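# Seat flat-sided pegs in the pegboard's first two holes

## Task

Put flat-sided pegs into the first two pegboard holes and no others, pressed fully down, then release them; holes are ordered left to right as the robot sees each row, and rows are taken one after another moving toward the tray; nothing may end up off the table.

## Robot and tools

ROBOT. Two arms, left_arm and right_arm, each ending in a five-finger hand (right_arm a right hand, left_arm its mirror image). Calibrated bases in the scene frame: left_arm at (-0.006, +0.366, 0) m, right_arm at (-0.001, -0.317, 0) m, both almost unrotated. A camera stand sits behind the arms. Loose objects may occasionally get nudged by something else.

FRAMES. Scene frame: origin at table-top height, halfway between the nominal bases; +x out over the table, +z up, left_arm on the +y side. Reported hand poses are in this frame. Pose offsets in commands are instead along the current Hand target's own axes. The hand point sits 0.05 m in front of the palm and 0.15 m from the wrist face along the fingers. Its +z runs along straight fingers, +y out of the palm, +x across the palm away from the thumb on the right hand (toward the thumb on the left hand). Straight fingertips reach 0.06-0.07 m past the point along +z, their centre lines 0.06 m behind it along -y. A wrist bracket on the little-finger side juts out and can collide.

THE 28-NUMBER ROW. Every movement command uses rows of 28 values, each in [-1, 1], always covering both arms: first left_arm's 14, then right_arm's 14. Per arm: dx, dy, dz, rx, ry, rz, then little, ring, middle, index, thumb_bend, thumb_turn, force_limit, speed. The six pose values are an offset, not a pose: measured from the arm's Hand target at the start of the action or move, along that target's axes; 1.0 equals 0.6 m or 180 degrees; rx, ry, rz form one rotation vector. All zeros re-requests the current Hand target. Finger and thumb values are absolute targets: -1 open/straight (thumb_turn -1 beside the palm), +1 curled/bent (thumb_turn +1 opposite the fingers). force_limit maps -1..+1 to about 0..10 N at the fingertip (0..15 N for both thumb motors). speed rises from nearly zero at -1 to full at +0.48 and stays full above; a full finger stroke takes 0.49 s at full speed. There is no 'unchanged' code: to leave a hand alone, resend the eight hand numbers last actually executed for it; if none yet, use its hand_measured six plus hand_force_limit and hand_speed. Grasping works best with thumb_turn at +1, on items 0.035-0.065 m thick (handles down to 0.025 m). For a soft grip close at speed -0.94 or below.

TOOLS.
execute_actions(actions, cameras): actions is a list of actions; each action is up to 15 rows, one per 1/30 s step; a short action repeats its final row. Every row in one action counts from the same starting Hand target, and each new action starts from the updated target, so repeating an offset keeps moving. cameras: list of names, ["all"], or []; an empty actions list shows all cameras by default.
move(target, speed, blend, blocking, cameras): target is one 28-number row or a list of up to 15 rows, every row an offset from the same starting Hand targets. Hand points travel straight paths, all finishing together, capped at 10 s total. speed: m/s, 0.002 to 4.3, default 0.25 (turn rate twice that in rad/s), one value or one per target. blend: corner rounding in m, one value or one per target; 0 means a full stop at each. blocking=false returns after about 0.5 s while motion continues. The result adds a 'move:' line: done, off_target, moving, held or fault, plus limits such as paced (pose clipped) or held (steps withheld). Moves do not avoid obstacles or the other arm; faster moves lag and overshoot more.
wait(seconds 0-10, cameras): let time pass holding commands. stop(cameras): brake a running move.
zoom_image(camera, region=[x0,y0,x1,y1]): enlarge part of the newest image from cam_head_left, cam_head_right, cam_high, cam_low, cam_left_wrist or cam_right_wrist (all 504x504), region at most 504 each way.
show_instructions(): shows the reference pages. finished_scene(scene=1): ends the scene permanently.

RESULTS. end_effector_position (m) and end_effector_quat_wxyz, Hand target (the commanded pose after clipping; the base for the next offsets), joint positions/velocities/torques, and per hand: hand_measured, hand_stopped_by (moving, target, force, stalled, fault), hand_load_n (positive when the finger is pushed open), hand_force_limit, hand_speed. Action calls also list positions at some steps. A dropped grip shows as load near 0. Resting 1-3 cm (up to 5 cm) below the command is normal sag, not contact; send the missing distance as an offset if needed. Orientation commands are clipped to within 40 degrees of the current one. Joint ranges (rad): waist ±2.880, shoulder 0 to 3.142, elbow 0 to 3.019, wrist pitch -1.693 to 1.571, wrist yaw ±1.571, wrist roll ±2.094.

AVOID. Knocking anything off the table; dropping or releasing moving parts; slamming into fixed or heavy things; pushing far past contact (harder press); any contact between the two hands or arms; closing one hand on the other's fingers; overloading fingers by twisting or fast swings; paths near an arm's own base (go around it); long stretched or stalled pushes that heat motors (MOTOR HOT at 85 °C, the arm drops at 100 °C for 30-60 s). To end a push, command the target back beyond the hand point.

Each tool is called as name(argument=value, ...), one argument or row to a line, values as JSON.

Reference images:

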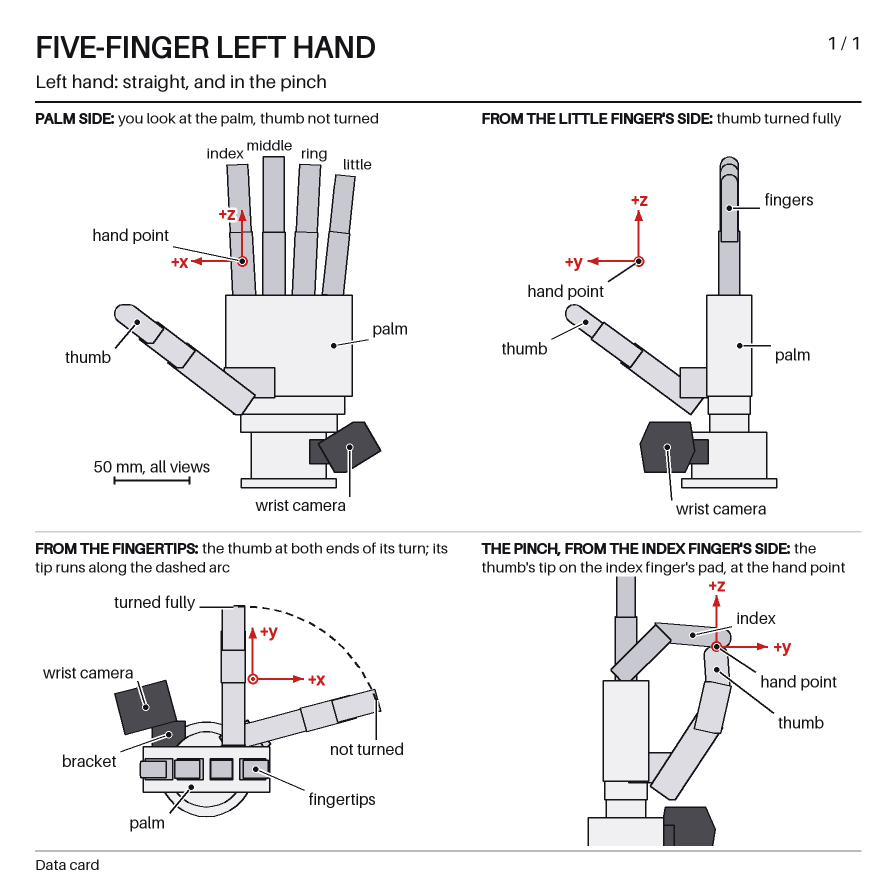

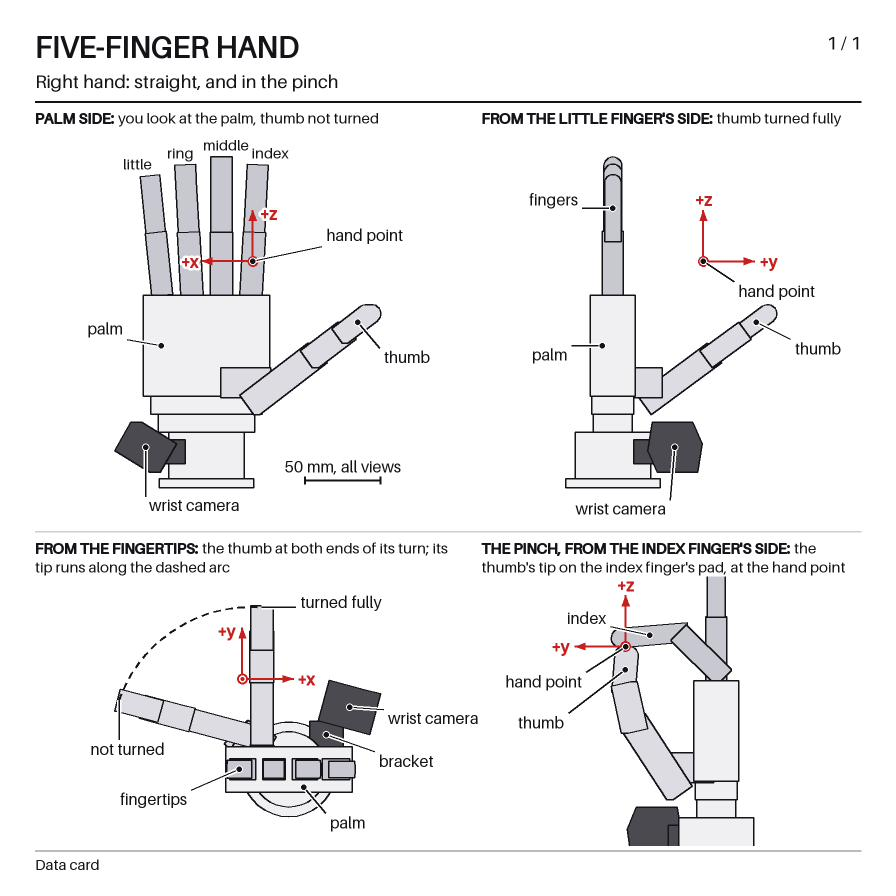

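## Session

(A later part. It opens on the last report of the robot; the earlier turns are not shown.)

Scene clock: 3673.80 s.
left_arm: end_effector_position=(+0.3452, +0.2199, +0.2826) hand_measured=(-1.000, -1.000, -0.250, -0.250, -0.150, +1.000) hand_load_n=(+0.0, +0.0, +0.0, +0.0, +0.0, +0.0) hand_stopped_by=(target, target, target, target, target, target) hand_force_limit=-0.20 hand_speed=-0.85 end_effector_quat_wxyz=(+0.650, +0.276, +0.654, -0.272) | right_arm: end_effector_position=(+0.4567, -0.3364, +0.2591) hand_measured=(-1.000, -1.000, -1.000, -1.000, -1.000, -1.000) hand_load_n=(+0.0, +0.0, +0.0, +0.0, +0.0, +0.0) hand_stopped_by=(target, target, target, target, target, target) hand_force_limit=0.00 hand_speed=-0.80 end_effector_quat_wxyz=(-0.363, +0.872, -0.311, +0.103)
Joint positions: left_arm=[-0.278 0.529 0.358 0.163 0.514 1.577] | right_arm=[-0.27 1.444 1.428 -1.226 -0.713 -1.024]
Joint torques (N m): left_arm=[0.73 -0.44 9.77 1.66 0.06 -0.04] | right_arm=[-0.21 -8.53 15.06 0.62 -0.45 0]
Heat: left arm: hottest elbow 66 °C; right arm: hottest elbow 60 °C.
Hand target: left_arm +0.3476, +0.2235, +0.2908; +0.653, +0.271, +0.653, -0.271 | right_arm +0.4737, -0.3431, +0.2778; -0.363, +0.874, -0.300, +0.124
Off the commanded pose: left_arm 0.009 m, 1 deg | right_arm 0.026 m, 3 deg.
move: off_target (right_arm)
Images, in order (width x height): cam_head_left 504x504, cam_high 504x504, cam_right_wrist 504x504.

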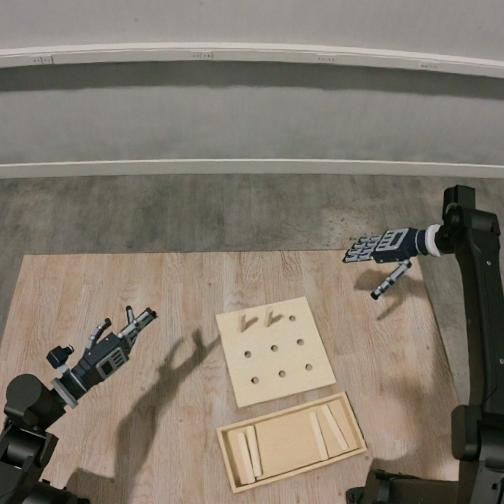

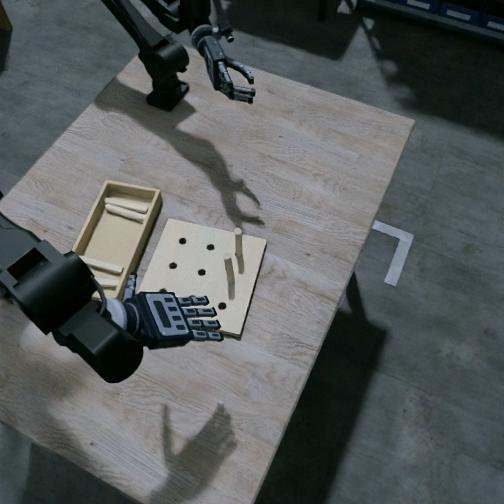

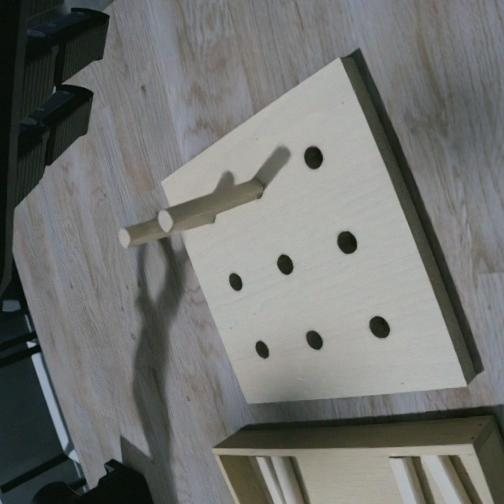

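move(
  target=[
    [0,0,0,0,0,0, -1, -1, -0.25, -0.25, -0.15, 1, -0.2, -0.85, -0.297,-0.2225,0.3123,0.2327,0.0368,0.016, -1, -1, -1, -1, -1, -1, 0, -0.8],
    [0,0,0,0,0,0, -1, -1, -0.25, -0.25, -0.15, 1, -0.2, -0.85, -0.297,-0.0452,0.4893,0.2327,0.0368,0.016, -1, -1, -1, -1, -1, -1, 0, -0.8],
  ],
  speed=[0.3,0.12],
  blend=[0.01,0],
  cameras=["cam_right_wrist","cam_high","cam_head_left"],
)

zoom_image(
  camera="cam_high",
  region=[205, 205, 275, 275],
)

zoom_image(
  camera="cam_head_left",
  region=[220, 270, 300, 350],
)

Scene clock: 3722.83 s.
left_arm: end_effector_position=(+0.3452, +0.2199, +0.2826) hand_measured=(-1.000, -1.000, -0.250, -0.250, -0.150, +1.000) hand_load_n=(+0.0, +0.0, +0.0, +0.0, -0.5, +0.0) hand_stopped_by=(target, target, target, target, target, target) hand_force_limit=-0.20 hand_speed=-0.85 end_effector_quat_wxyz=(+0.650, +0.276, +0.654, -0.272) | right_arm: end_effector_position=(+0.4799, -0.0612, +0.0978) hand_measured=(-1.000, -1.000, -1.000, -1.000, -1.000, -1.000) hand_load_n=(+0.0, +0.0, +0.0, -0.5, +0.0, +0.0) hand_stopped_by=(target, target, target, target, target, target) hand_force_limit=0.00 hand_speed=-0.80 end_effector_quat_wxyz=(+0.635, -0.668, +0.276, -0.273)
Joint positions: left_arm=[-0.278 0.529 0.358 0.163 0.514 1.577] | right_arm=[0.263 1.643 0.586 1.006 -0.501 -0.038]
Joint torques (N m): left_arm=[0.79 -0.38 9.77 1.66 0.07 -0.04] | right_arm=[1.38 -7.94 5.57 2.63 0 0.21]
Heat: left arm: hottest elbow 66 °C; right arm: hottest elbow 68 °C.
Hand target: left_arm +0.3476, +0.2235, +0.2908; +0.653, +0.271, +0.653, -0.271 | right_arm +0.4722, -0.0545, +0.0899; +0.636, -0.670, +0.278, -0.263
Off the commanded pose: left_arm 0.009 m, 1 deg | right_arm 0.013 m, 1 deg.
move: off_target (right_arm)
Images, in order (width x height): cam_head_left 504x504, cam_high 504x504, cam_right_wrist 504x504.

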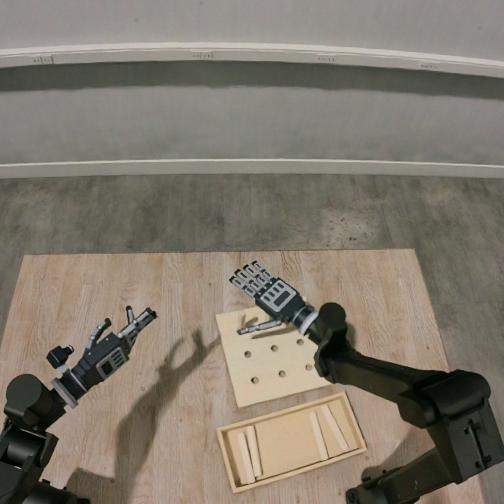

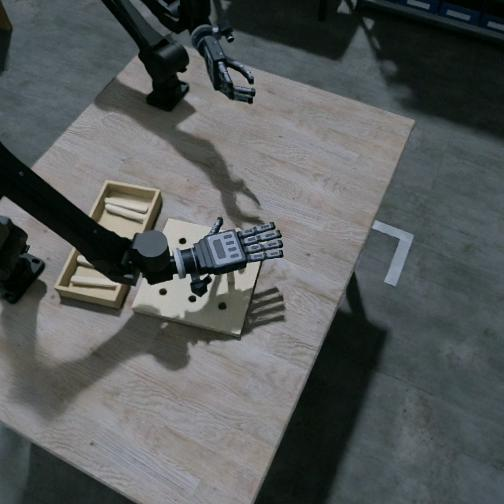

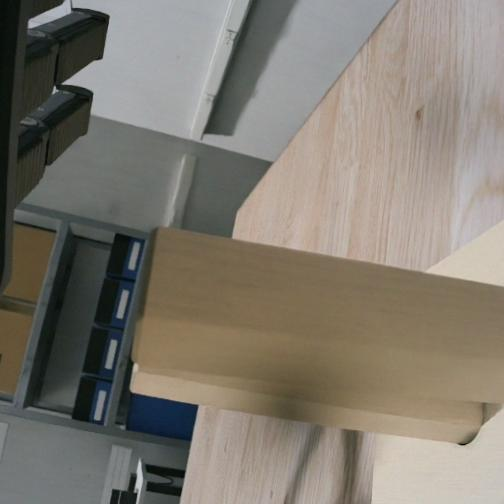

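Scaled by 7.200 from the camera's 504x504 image, which has a finer 720x720 frame.

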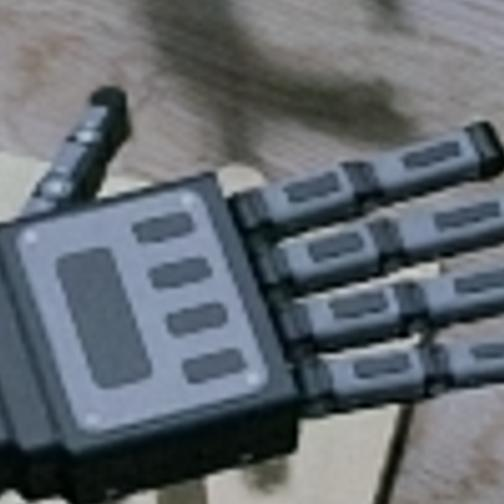

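Scaled by 6.300 from the camera's 504x504 image, which has a finer 720x720 frame.

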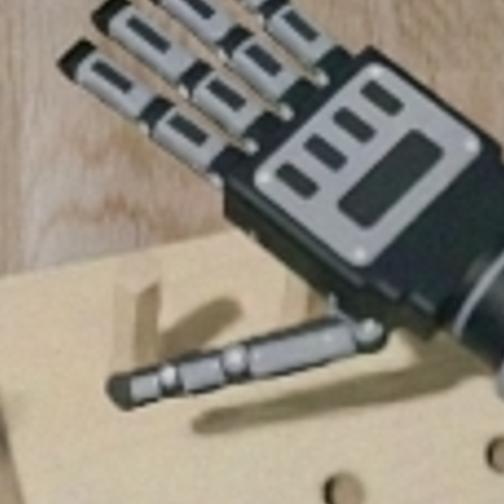

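move(
  target=[
    [0,0,0,0,0,0, -1, -1, -0.25, -0.25, -0.15, 1, -0.2, -0.85, 0,0.0465,0,0,0,0, -1, -1, -1, -1, -1, -1, 0, -0.8],
  ],
  speed=[0.05],
)

move(
  target=[
    [0,0,0,0,0,0, -1, -1, -0.25, -0.25, -0.15, 1, -0.2, -0.85, 0.0142,0.02,0.0141,0,0,0, -1, -1, -1, -1, -1, -1, 0, -0.8],
  ],
  speed=[0.04],
)

Scene clock: 3732.70 s.
left_arm: end_effector_position=(+0.3452, +0.2199, +0.2826) hand_measured=(-1.000, -1.000, -0.250, -0.250, -0.150, +1.000) hand_load_n=(+0.0, +0.0, +0.0, -0.5, +0.0, +0.0) hand_stopped_by=(target, target, target, target, target, target) hand_force_limit=-0.20 hand_speed=-0.85 end_effector_quat_wxyz=(+0.650, +0.276, +0.654, -0.272) | right_arm: end_effector_position=(+0.4800, -0.0611, +0.0718) hand_measured=(-1.000, -1.000, -1.000, -1.000, -1.000, -1.000) hand_load_n=(+0.0, +0.0, -0.5, +0.0, +0.0, +0.0) hand_stopped_by=(target, target, target, target, target, target) hand_force_limit=0.00 hand_speed=-0.80 end_effector_quat_wxyz=(+0.636, -0.666, +0.276, -0.274)
Joint positions: left_arm=[-0.278 0.529 0.358 0.163 0.514 1.577] | right_arm=[0.263 1.734 0.579 1.11 -0.501 -0.036]
Joint torques (N m): left_arm=[0.85 -0.38 9.77 1.66 0.07 -0.04] | right_arm=[1.14 -8.06 4.68 2.61 -0.06 0.17]
Heat: left arm: hottest elbow 66 °C; right arm: hottest elbow 66 °C.
Hand target: left_arm +0.3476, +0.2235, +0.2908; +0.653, +0.271, +0.653, -0.271 | right_arm +0.4713, -0.0555, +0.0621; +0.636, -0.670, +0.278, -0.263
Off the commanded pose: left_arm 0.009 m, 1 deg | right_arm 0.014 m, 1 deg.
move: off_target (right_arm)

Scene clock: 3733.60 s.
left_arm: end_effector_position=(+0.3452, +0.2199, +0.2826) hand_measured=(-1.000, -1.000, -0.250, -0.250, -0.150, +1.000) hand_load_n=(+0.0, +0.0, +0.0, +0.0, +0.0, +0.0) hand_stopped_by=(target, target, target, target, target, target) hand_force_limit=-0.20 hand_speed=-0.85 end_effector_quat_wxyz=(+0.650, +0.276, +0.654, -0.272) | right_arm: end_effector_position=(+0.4838, -0.0587, +0.0707) hand_measured=(-1.000, -1.000, -1.000, -1.000, -1.000, -1.000) hand_load_n=(+0.0, +0.0, +0.0, +0.0, +0.0, +0.0) hand_stopped_by=(target, target, target, target, target, target) hand_force_limit=0.00 hand_speed=-0.80 end_effector_quat_wxyz=(+0.644, -0.661, +0.266, -0.279)
Joint positions: left_arm=[-0.278 0.529 0.358 0.163 0.514 1.577] | right_arm=[0.263 1.766 0.587 1.163 -0.508 -0.034]
Joint torques (N m): left_arm=[0.79 -0.44 9.76 1.66 0.07 -0.04] | right_arm=[0.38 -6.59 6.08 1.51 -0.14 0.16]
Heat: left arm: hottest elbow 66 °C; right arm: hottest elbow 66 °C.
Hand target: left_arm +0.3476, +0.2235, +0.2908; +0.653, +0.271, +0.653, -0.271 | right_arm +0.4827, -0.0560, +0.0495; +0.636, -0.670, +0.278, -0.263
Off the commanded pose: left_arm 0.009 m, 1 deg | right_arm 0.021 m, 3 deg.
move: off_target (right_arm)

move(
  target=[
    [0,0,0,0,0,0, -1, -1, -0.25, -0.25, -0.15, 1, -0.2, -0.85, 0.004,0.025,0.004,0,0,0, -1, -1, -1, -1, -1, -1, 0, -0.8],
  ],
  speed=[0.04],
)

move(
  target=[
    [0,0,0,0,0,0, -1, -1, -0.25, -0.25, -0.15, 1, -0.2, -0.85, 0,0.025,0,0,0,0, -1, -1, -1, -1, -1, -1, 0, -0.8],
  ],
  speed=[0.04],
  cameras=["cam_right_wrist","cam_head_left"],
)

Scene clock: 3743.50 s.
left_arm: end_effector_position=(+0.3452, +0.2199, +0.2826) hand_measured=(-1.000, -1.000, -0.250, -0.250, -0.150, +1.000) hand_load_n=(+0.0, +0.0, +0.0, -0.5, +0.0, +0.0) hand_stopped_by=(target, target, target, target, target, target) hand_force_limit=-0.20 hand_speed=-0.85 end_effector_quat_wxyz=(+0.650, +0.276, +0.654, -0.272) | right_arm: end_effector_position=(+0.4900, -0.0559, +0.0710) hand_measured=(-1.000, -1.000, -1.000, -1.000, -1.000, -1.000) hand_load_n=(+0.0, +0.0, +0.0, +0.0, +0.0, +0.0) hand_stopped_by=(target, target, target, target, target, target) hand_force_limit=0.00 hand_speed=-0.80 end_effector_quat_wxyz=(+0.654, -0.652, +0.257, -0.286)
Joint positions: left_arm=[-0.278 0.529 0.358 0.163 0.514 1.577] | right_arm=[0.263 1.802 0.602 1.221 -0.513 -0.027]
Joint torques (N m): left_arm=[0.85 -0.44 9.76 1.65 0.07 -0.04] | right_arm=[0.15 -5.66 5.16 0.95 -0.1 0.06]
Heat: left arm: hottest elbow 66 °C; right arm: hottest elbow 64 °C.
Hand target: left_arm +0.3476, +0.2235, +0.2908; +0.653, +0.271, +0.653, -0.271 | right_arm +0.4855, -0.0565, +0.0345; +0.636, -0.670, +0.277, -0.263
Off the commanded pose: left_arm 0.009 m, 1 deg | right_arm 0.037 m, 5 deg.
move: off_target (right_arm)

Scene clock: 3744.43 s.
left_arm: end_effector_position=(+0.3452, +0.2199, +0.2826) hand_measured=(-1.000, -1.000, -0.250, -0.250, -0.150, +1.000) hand_load_n=(+0.0, +0.0, +0.0, +0.0, +0.0, +0.5) hand_stopped_by=(target, target, target, target, target, target) hand_force_limit=-0.20 hand_speed=-0.85 end_effector_quat_wxyz=(+0.650, +0.276, +0.654, -0.272) | right_arm: end_effector_position=(+0.4937, -0.0543, +0.0712) hand_measured=(-1.000, -1.000, -1.000, -1.000, -1.000, -1.000) hand_load_n=(+0.0, +0.0, -0.5, +0.0, +0.0, +0.0) hand_stopped_by=(target, target, target, target, target, target) hand_force_limit=0.00 hand_speed=-0.80 end_effector_quat_wxyz=(+0.662, -0.643, +0.248, -0.293)
Joint positions: left_arm=[-0.278 0.529 0.358 0.163 0.514 1.577] | right_arm=[0.263 1.834 0.609 1.281 -0.514 -0.021]
Joint torques (N m): left_arm=[0.85 -0.44 9.76 1.65 0.07 -0.04] | right_arm=[0.03 -4.89 4.12 0.36 -0.09 0]
Heat: left arm: hottest elbow 66 °C; right arm: hottest elbow 64 °C.
Hand target: left_arm +0.3476, +0.2235, +0.2908; +0.653, +0.271, +0.653, -0.271 | right_arm +0.4850, -0.0571, +0.0196; +0.636, -0.670, +0.278, -0.263
Off the commanded pose: left_arm 0.009 m, 1 deg | right_arm 0.052 m, 6 deg.
move: off_target (right_arm)
Images, in order (width x height): cam_head_left 504x504, cam_right_wrist 504x504.

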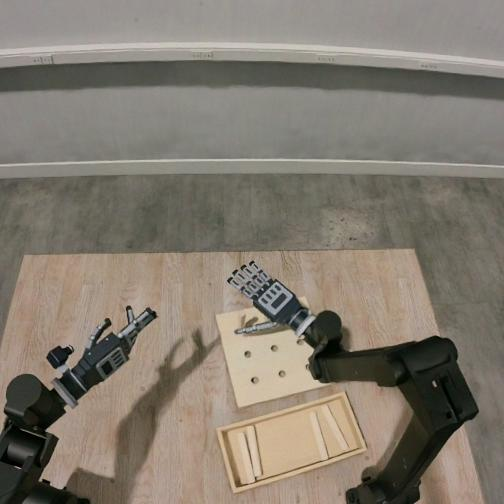

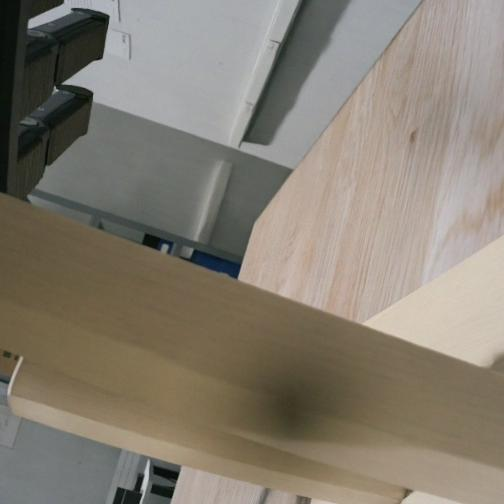

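move(
  target=[
    [0,0,0,0,0,0, -1, -1, -0.25, -0.25, -0.15, 1, -0.2, -0.85, 0.005,-0.1,0.005,0,0,0, -1, -1, -1, -1, -1, -1, 0, -0.8],
    [0,0,0,0,0,0, -1, -1, -0.25, -0.25, -0.15, 1, -0.2, -0.85, 0.005,-0.26,0.005,0,0,0, -1, -1, -1, -1, -1, -1, 0, -0.8],
    [0,0,0,0,0,0, -1, -1, -0.25, -0.25, -0.15, 1, -0.2, -0.85, 0.08,-0.33,-0.06,-0.05,-0.005,-0.003, -1, -1, -1, -1, -1, -1, 0, -0.8],
    [0,0,0,0,0,0, -1, -1, -0.25, -0.25, -0.15, 1, -0.2, -0.85, 0.33,-0.41,-0.335,-0.2327,-0.0368,-0.016, -1, -1, -1, -1, -1, -1, 0, -0.8],
  ],
  speed=[0.06,0.15,0.25,0.3],
  blend=[0.005,0.01,0.03,0],
  cameras=["cam_right_wrist","cam_high","cam_head_left"],
)

zoom_image(
  camera="cam_right_wrist",
  region=[90, 120, 330, 290],
)

zoom_image(
  camera="cam_high",
  region=[205, 225, 265, 305],
)

zoom_image(
  camera="cam_head_left",
  region=[225, 285, 295, 345],
)

Scene clock: 3761.43 s.
left_arm: end_effector_position=(+0.3452, +0.2199, +0.2826) hand_measured=(-1.000, -1.000, -0.250, -0.250, -0.150, +1.000) hand_load_n=(+0.5, +0.0, +0.0, +0.0, +0.5, +0.5) hand_stopped_by=(target, target, target, target, target, target) hand_force_limit=-0.20 hand_speed=-0.85 end_effector_quat_wxyz=(+0.650, +0.276, +0.654, -0.272) | right_arm: end_effector_position=(+0.4751, -0.3239, +0.2571) hand_measured=(-1.000, -1.000, -1.000, -1.000, -1.000, -1.000) hand_load_n=(+0.0, +0.0, +0.0, +0.0, +0.0, -0.5) hand_stopped_by=(target, target, target, target, target, target) hand_force_limit=0.00 hand_speed=-0.80 end_effector_quat_wxyz=(-0.362, +0.873, -0.311, +0.103)
Joint positions: left_arm=[-0.278 0.529 0.358 0.163 0.514 1.577] | right_arm=[-0.233 1.477 1.456 -1.191 -0.7 -0.979]
Joint torques (N m): left_arm=[0.85 -0.44 9.77 1.65 0.07 -0.04] | right_arm=[-0.09 -9 15.12 0.64 -0.44 0]
Heat: left arm: hottest elbow 66 °C; right arm: hottest elbow 62 °C.
Hand target: left_arm +0.3476, +0.2235, +0.2908; +0.653, +0.271, +0.653, -0.271 | right_arm +0.4925, -0.3298, +0.2757; -0.363, +0.874, -0.300, +0.124
Off the commanded pose: left_arm 0.009 m, 1 deg | right_arm 0.026 m, 3 deg.
move: off_target (right_arm)
Images, in order (width x height): cam_head_left 504x504, cam_high 504x504, cam_right_wrist 504x504.

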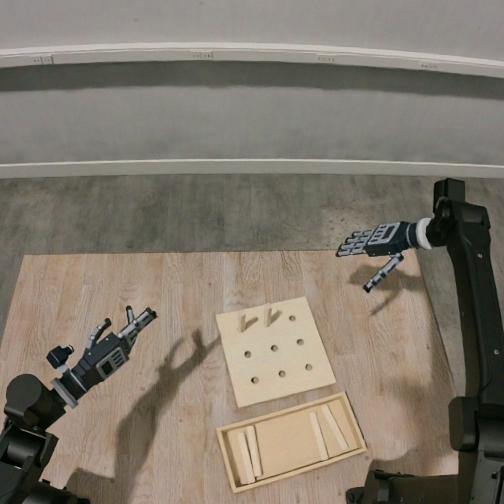

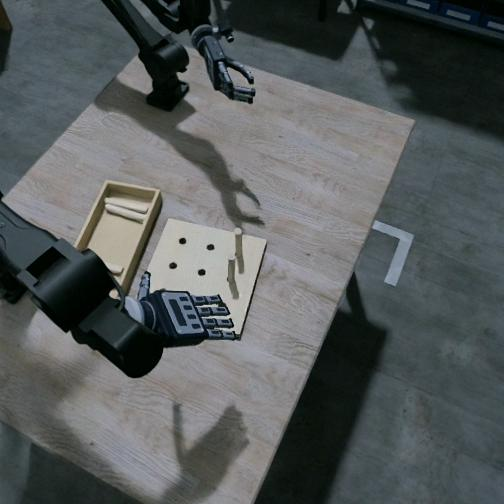

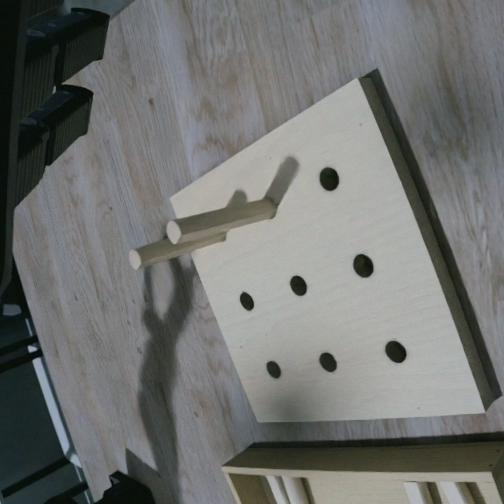

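Scaled by 2.100 from the camera's 504x504 image, which has a finer 720x720 frame.

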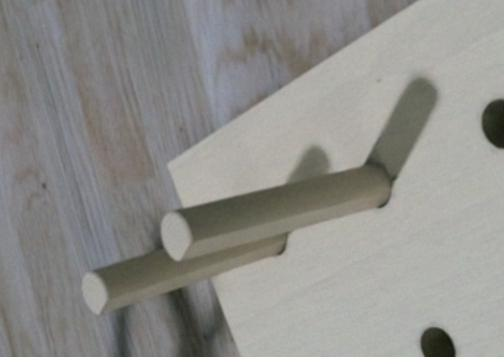

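Scaled by 6.300 from the camera's 504x504 image, which has a finer 720x720 frame.

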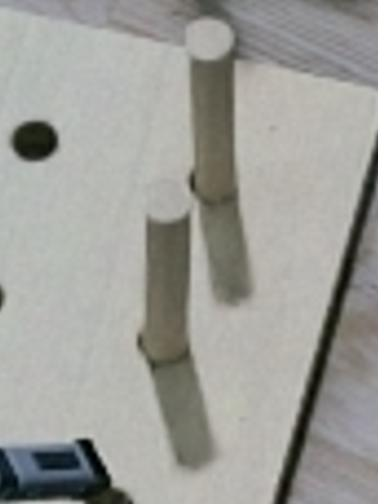

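Scaled by 7.200 from the camera's 504x504 image, which has a finer 720x720 frame.

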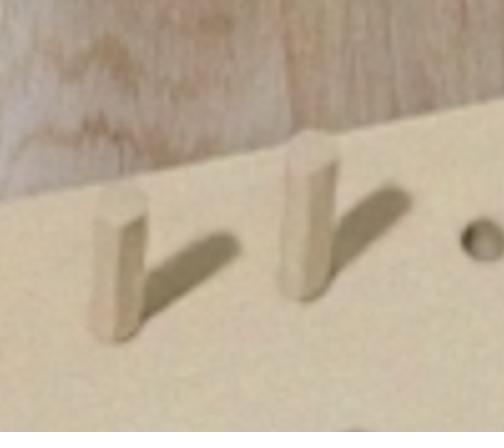

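zoom_image(
  camera="cam_right_wrist",
  region=[120, 190, 290, 290],
)

zoom_image(
  camera="cam_high",
  region=[220, 225, 250, 265],
)

zoom_image(
  camera="cam_high",
  region=[215, 250, 245, 290],
)

zoom_image(
  camera="cam_head_left",
  region=[230, 300, 280, 340],
)

zoom_image(
  camera="cam_left_wrist",
  region=[380, 220, 504, 360],
)

Scaled by 2.965 from the camera's 504x504 image, which has a finer 720x720 frame.

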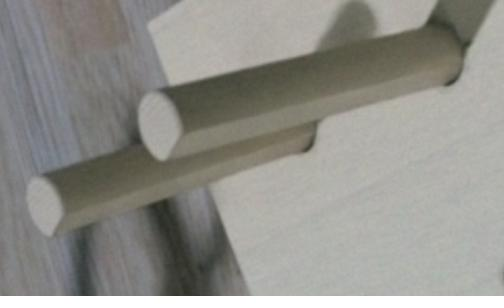

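Scaled by 12.600 from the camera's 504x504 image, which has a finer 720x720 frame.

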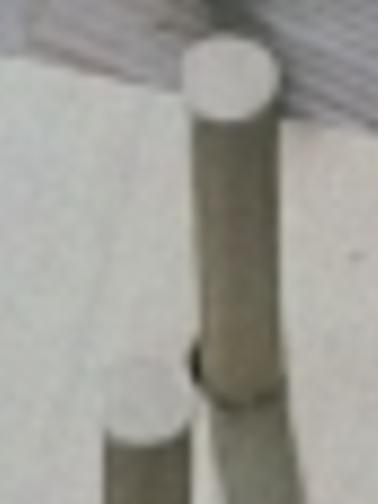

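Scaled by 12.600 from the camera's 504x504 image, which has a finer 720x720 frame.

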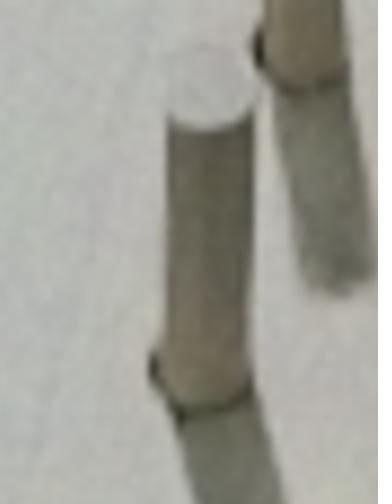

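Scaled by 10.080 from the camera's 504x504 image, which has a finer 720x720 frame.

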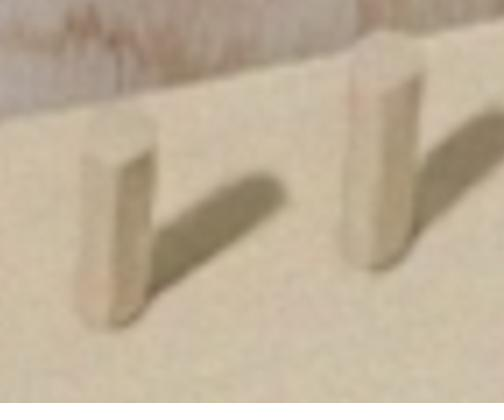

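This scene's latest camera images include none from cam_left_wrist. They are from: cam_head_left, cam_high, cam_right_wrist. cam_left_wrist's image comes with the result of a call that names it in "cameras".

finished_scene(
)

The scene is finished: the task was done.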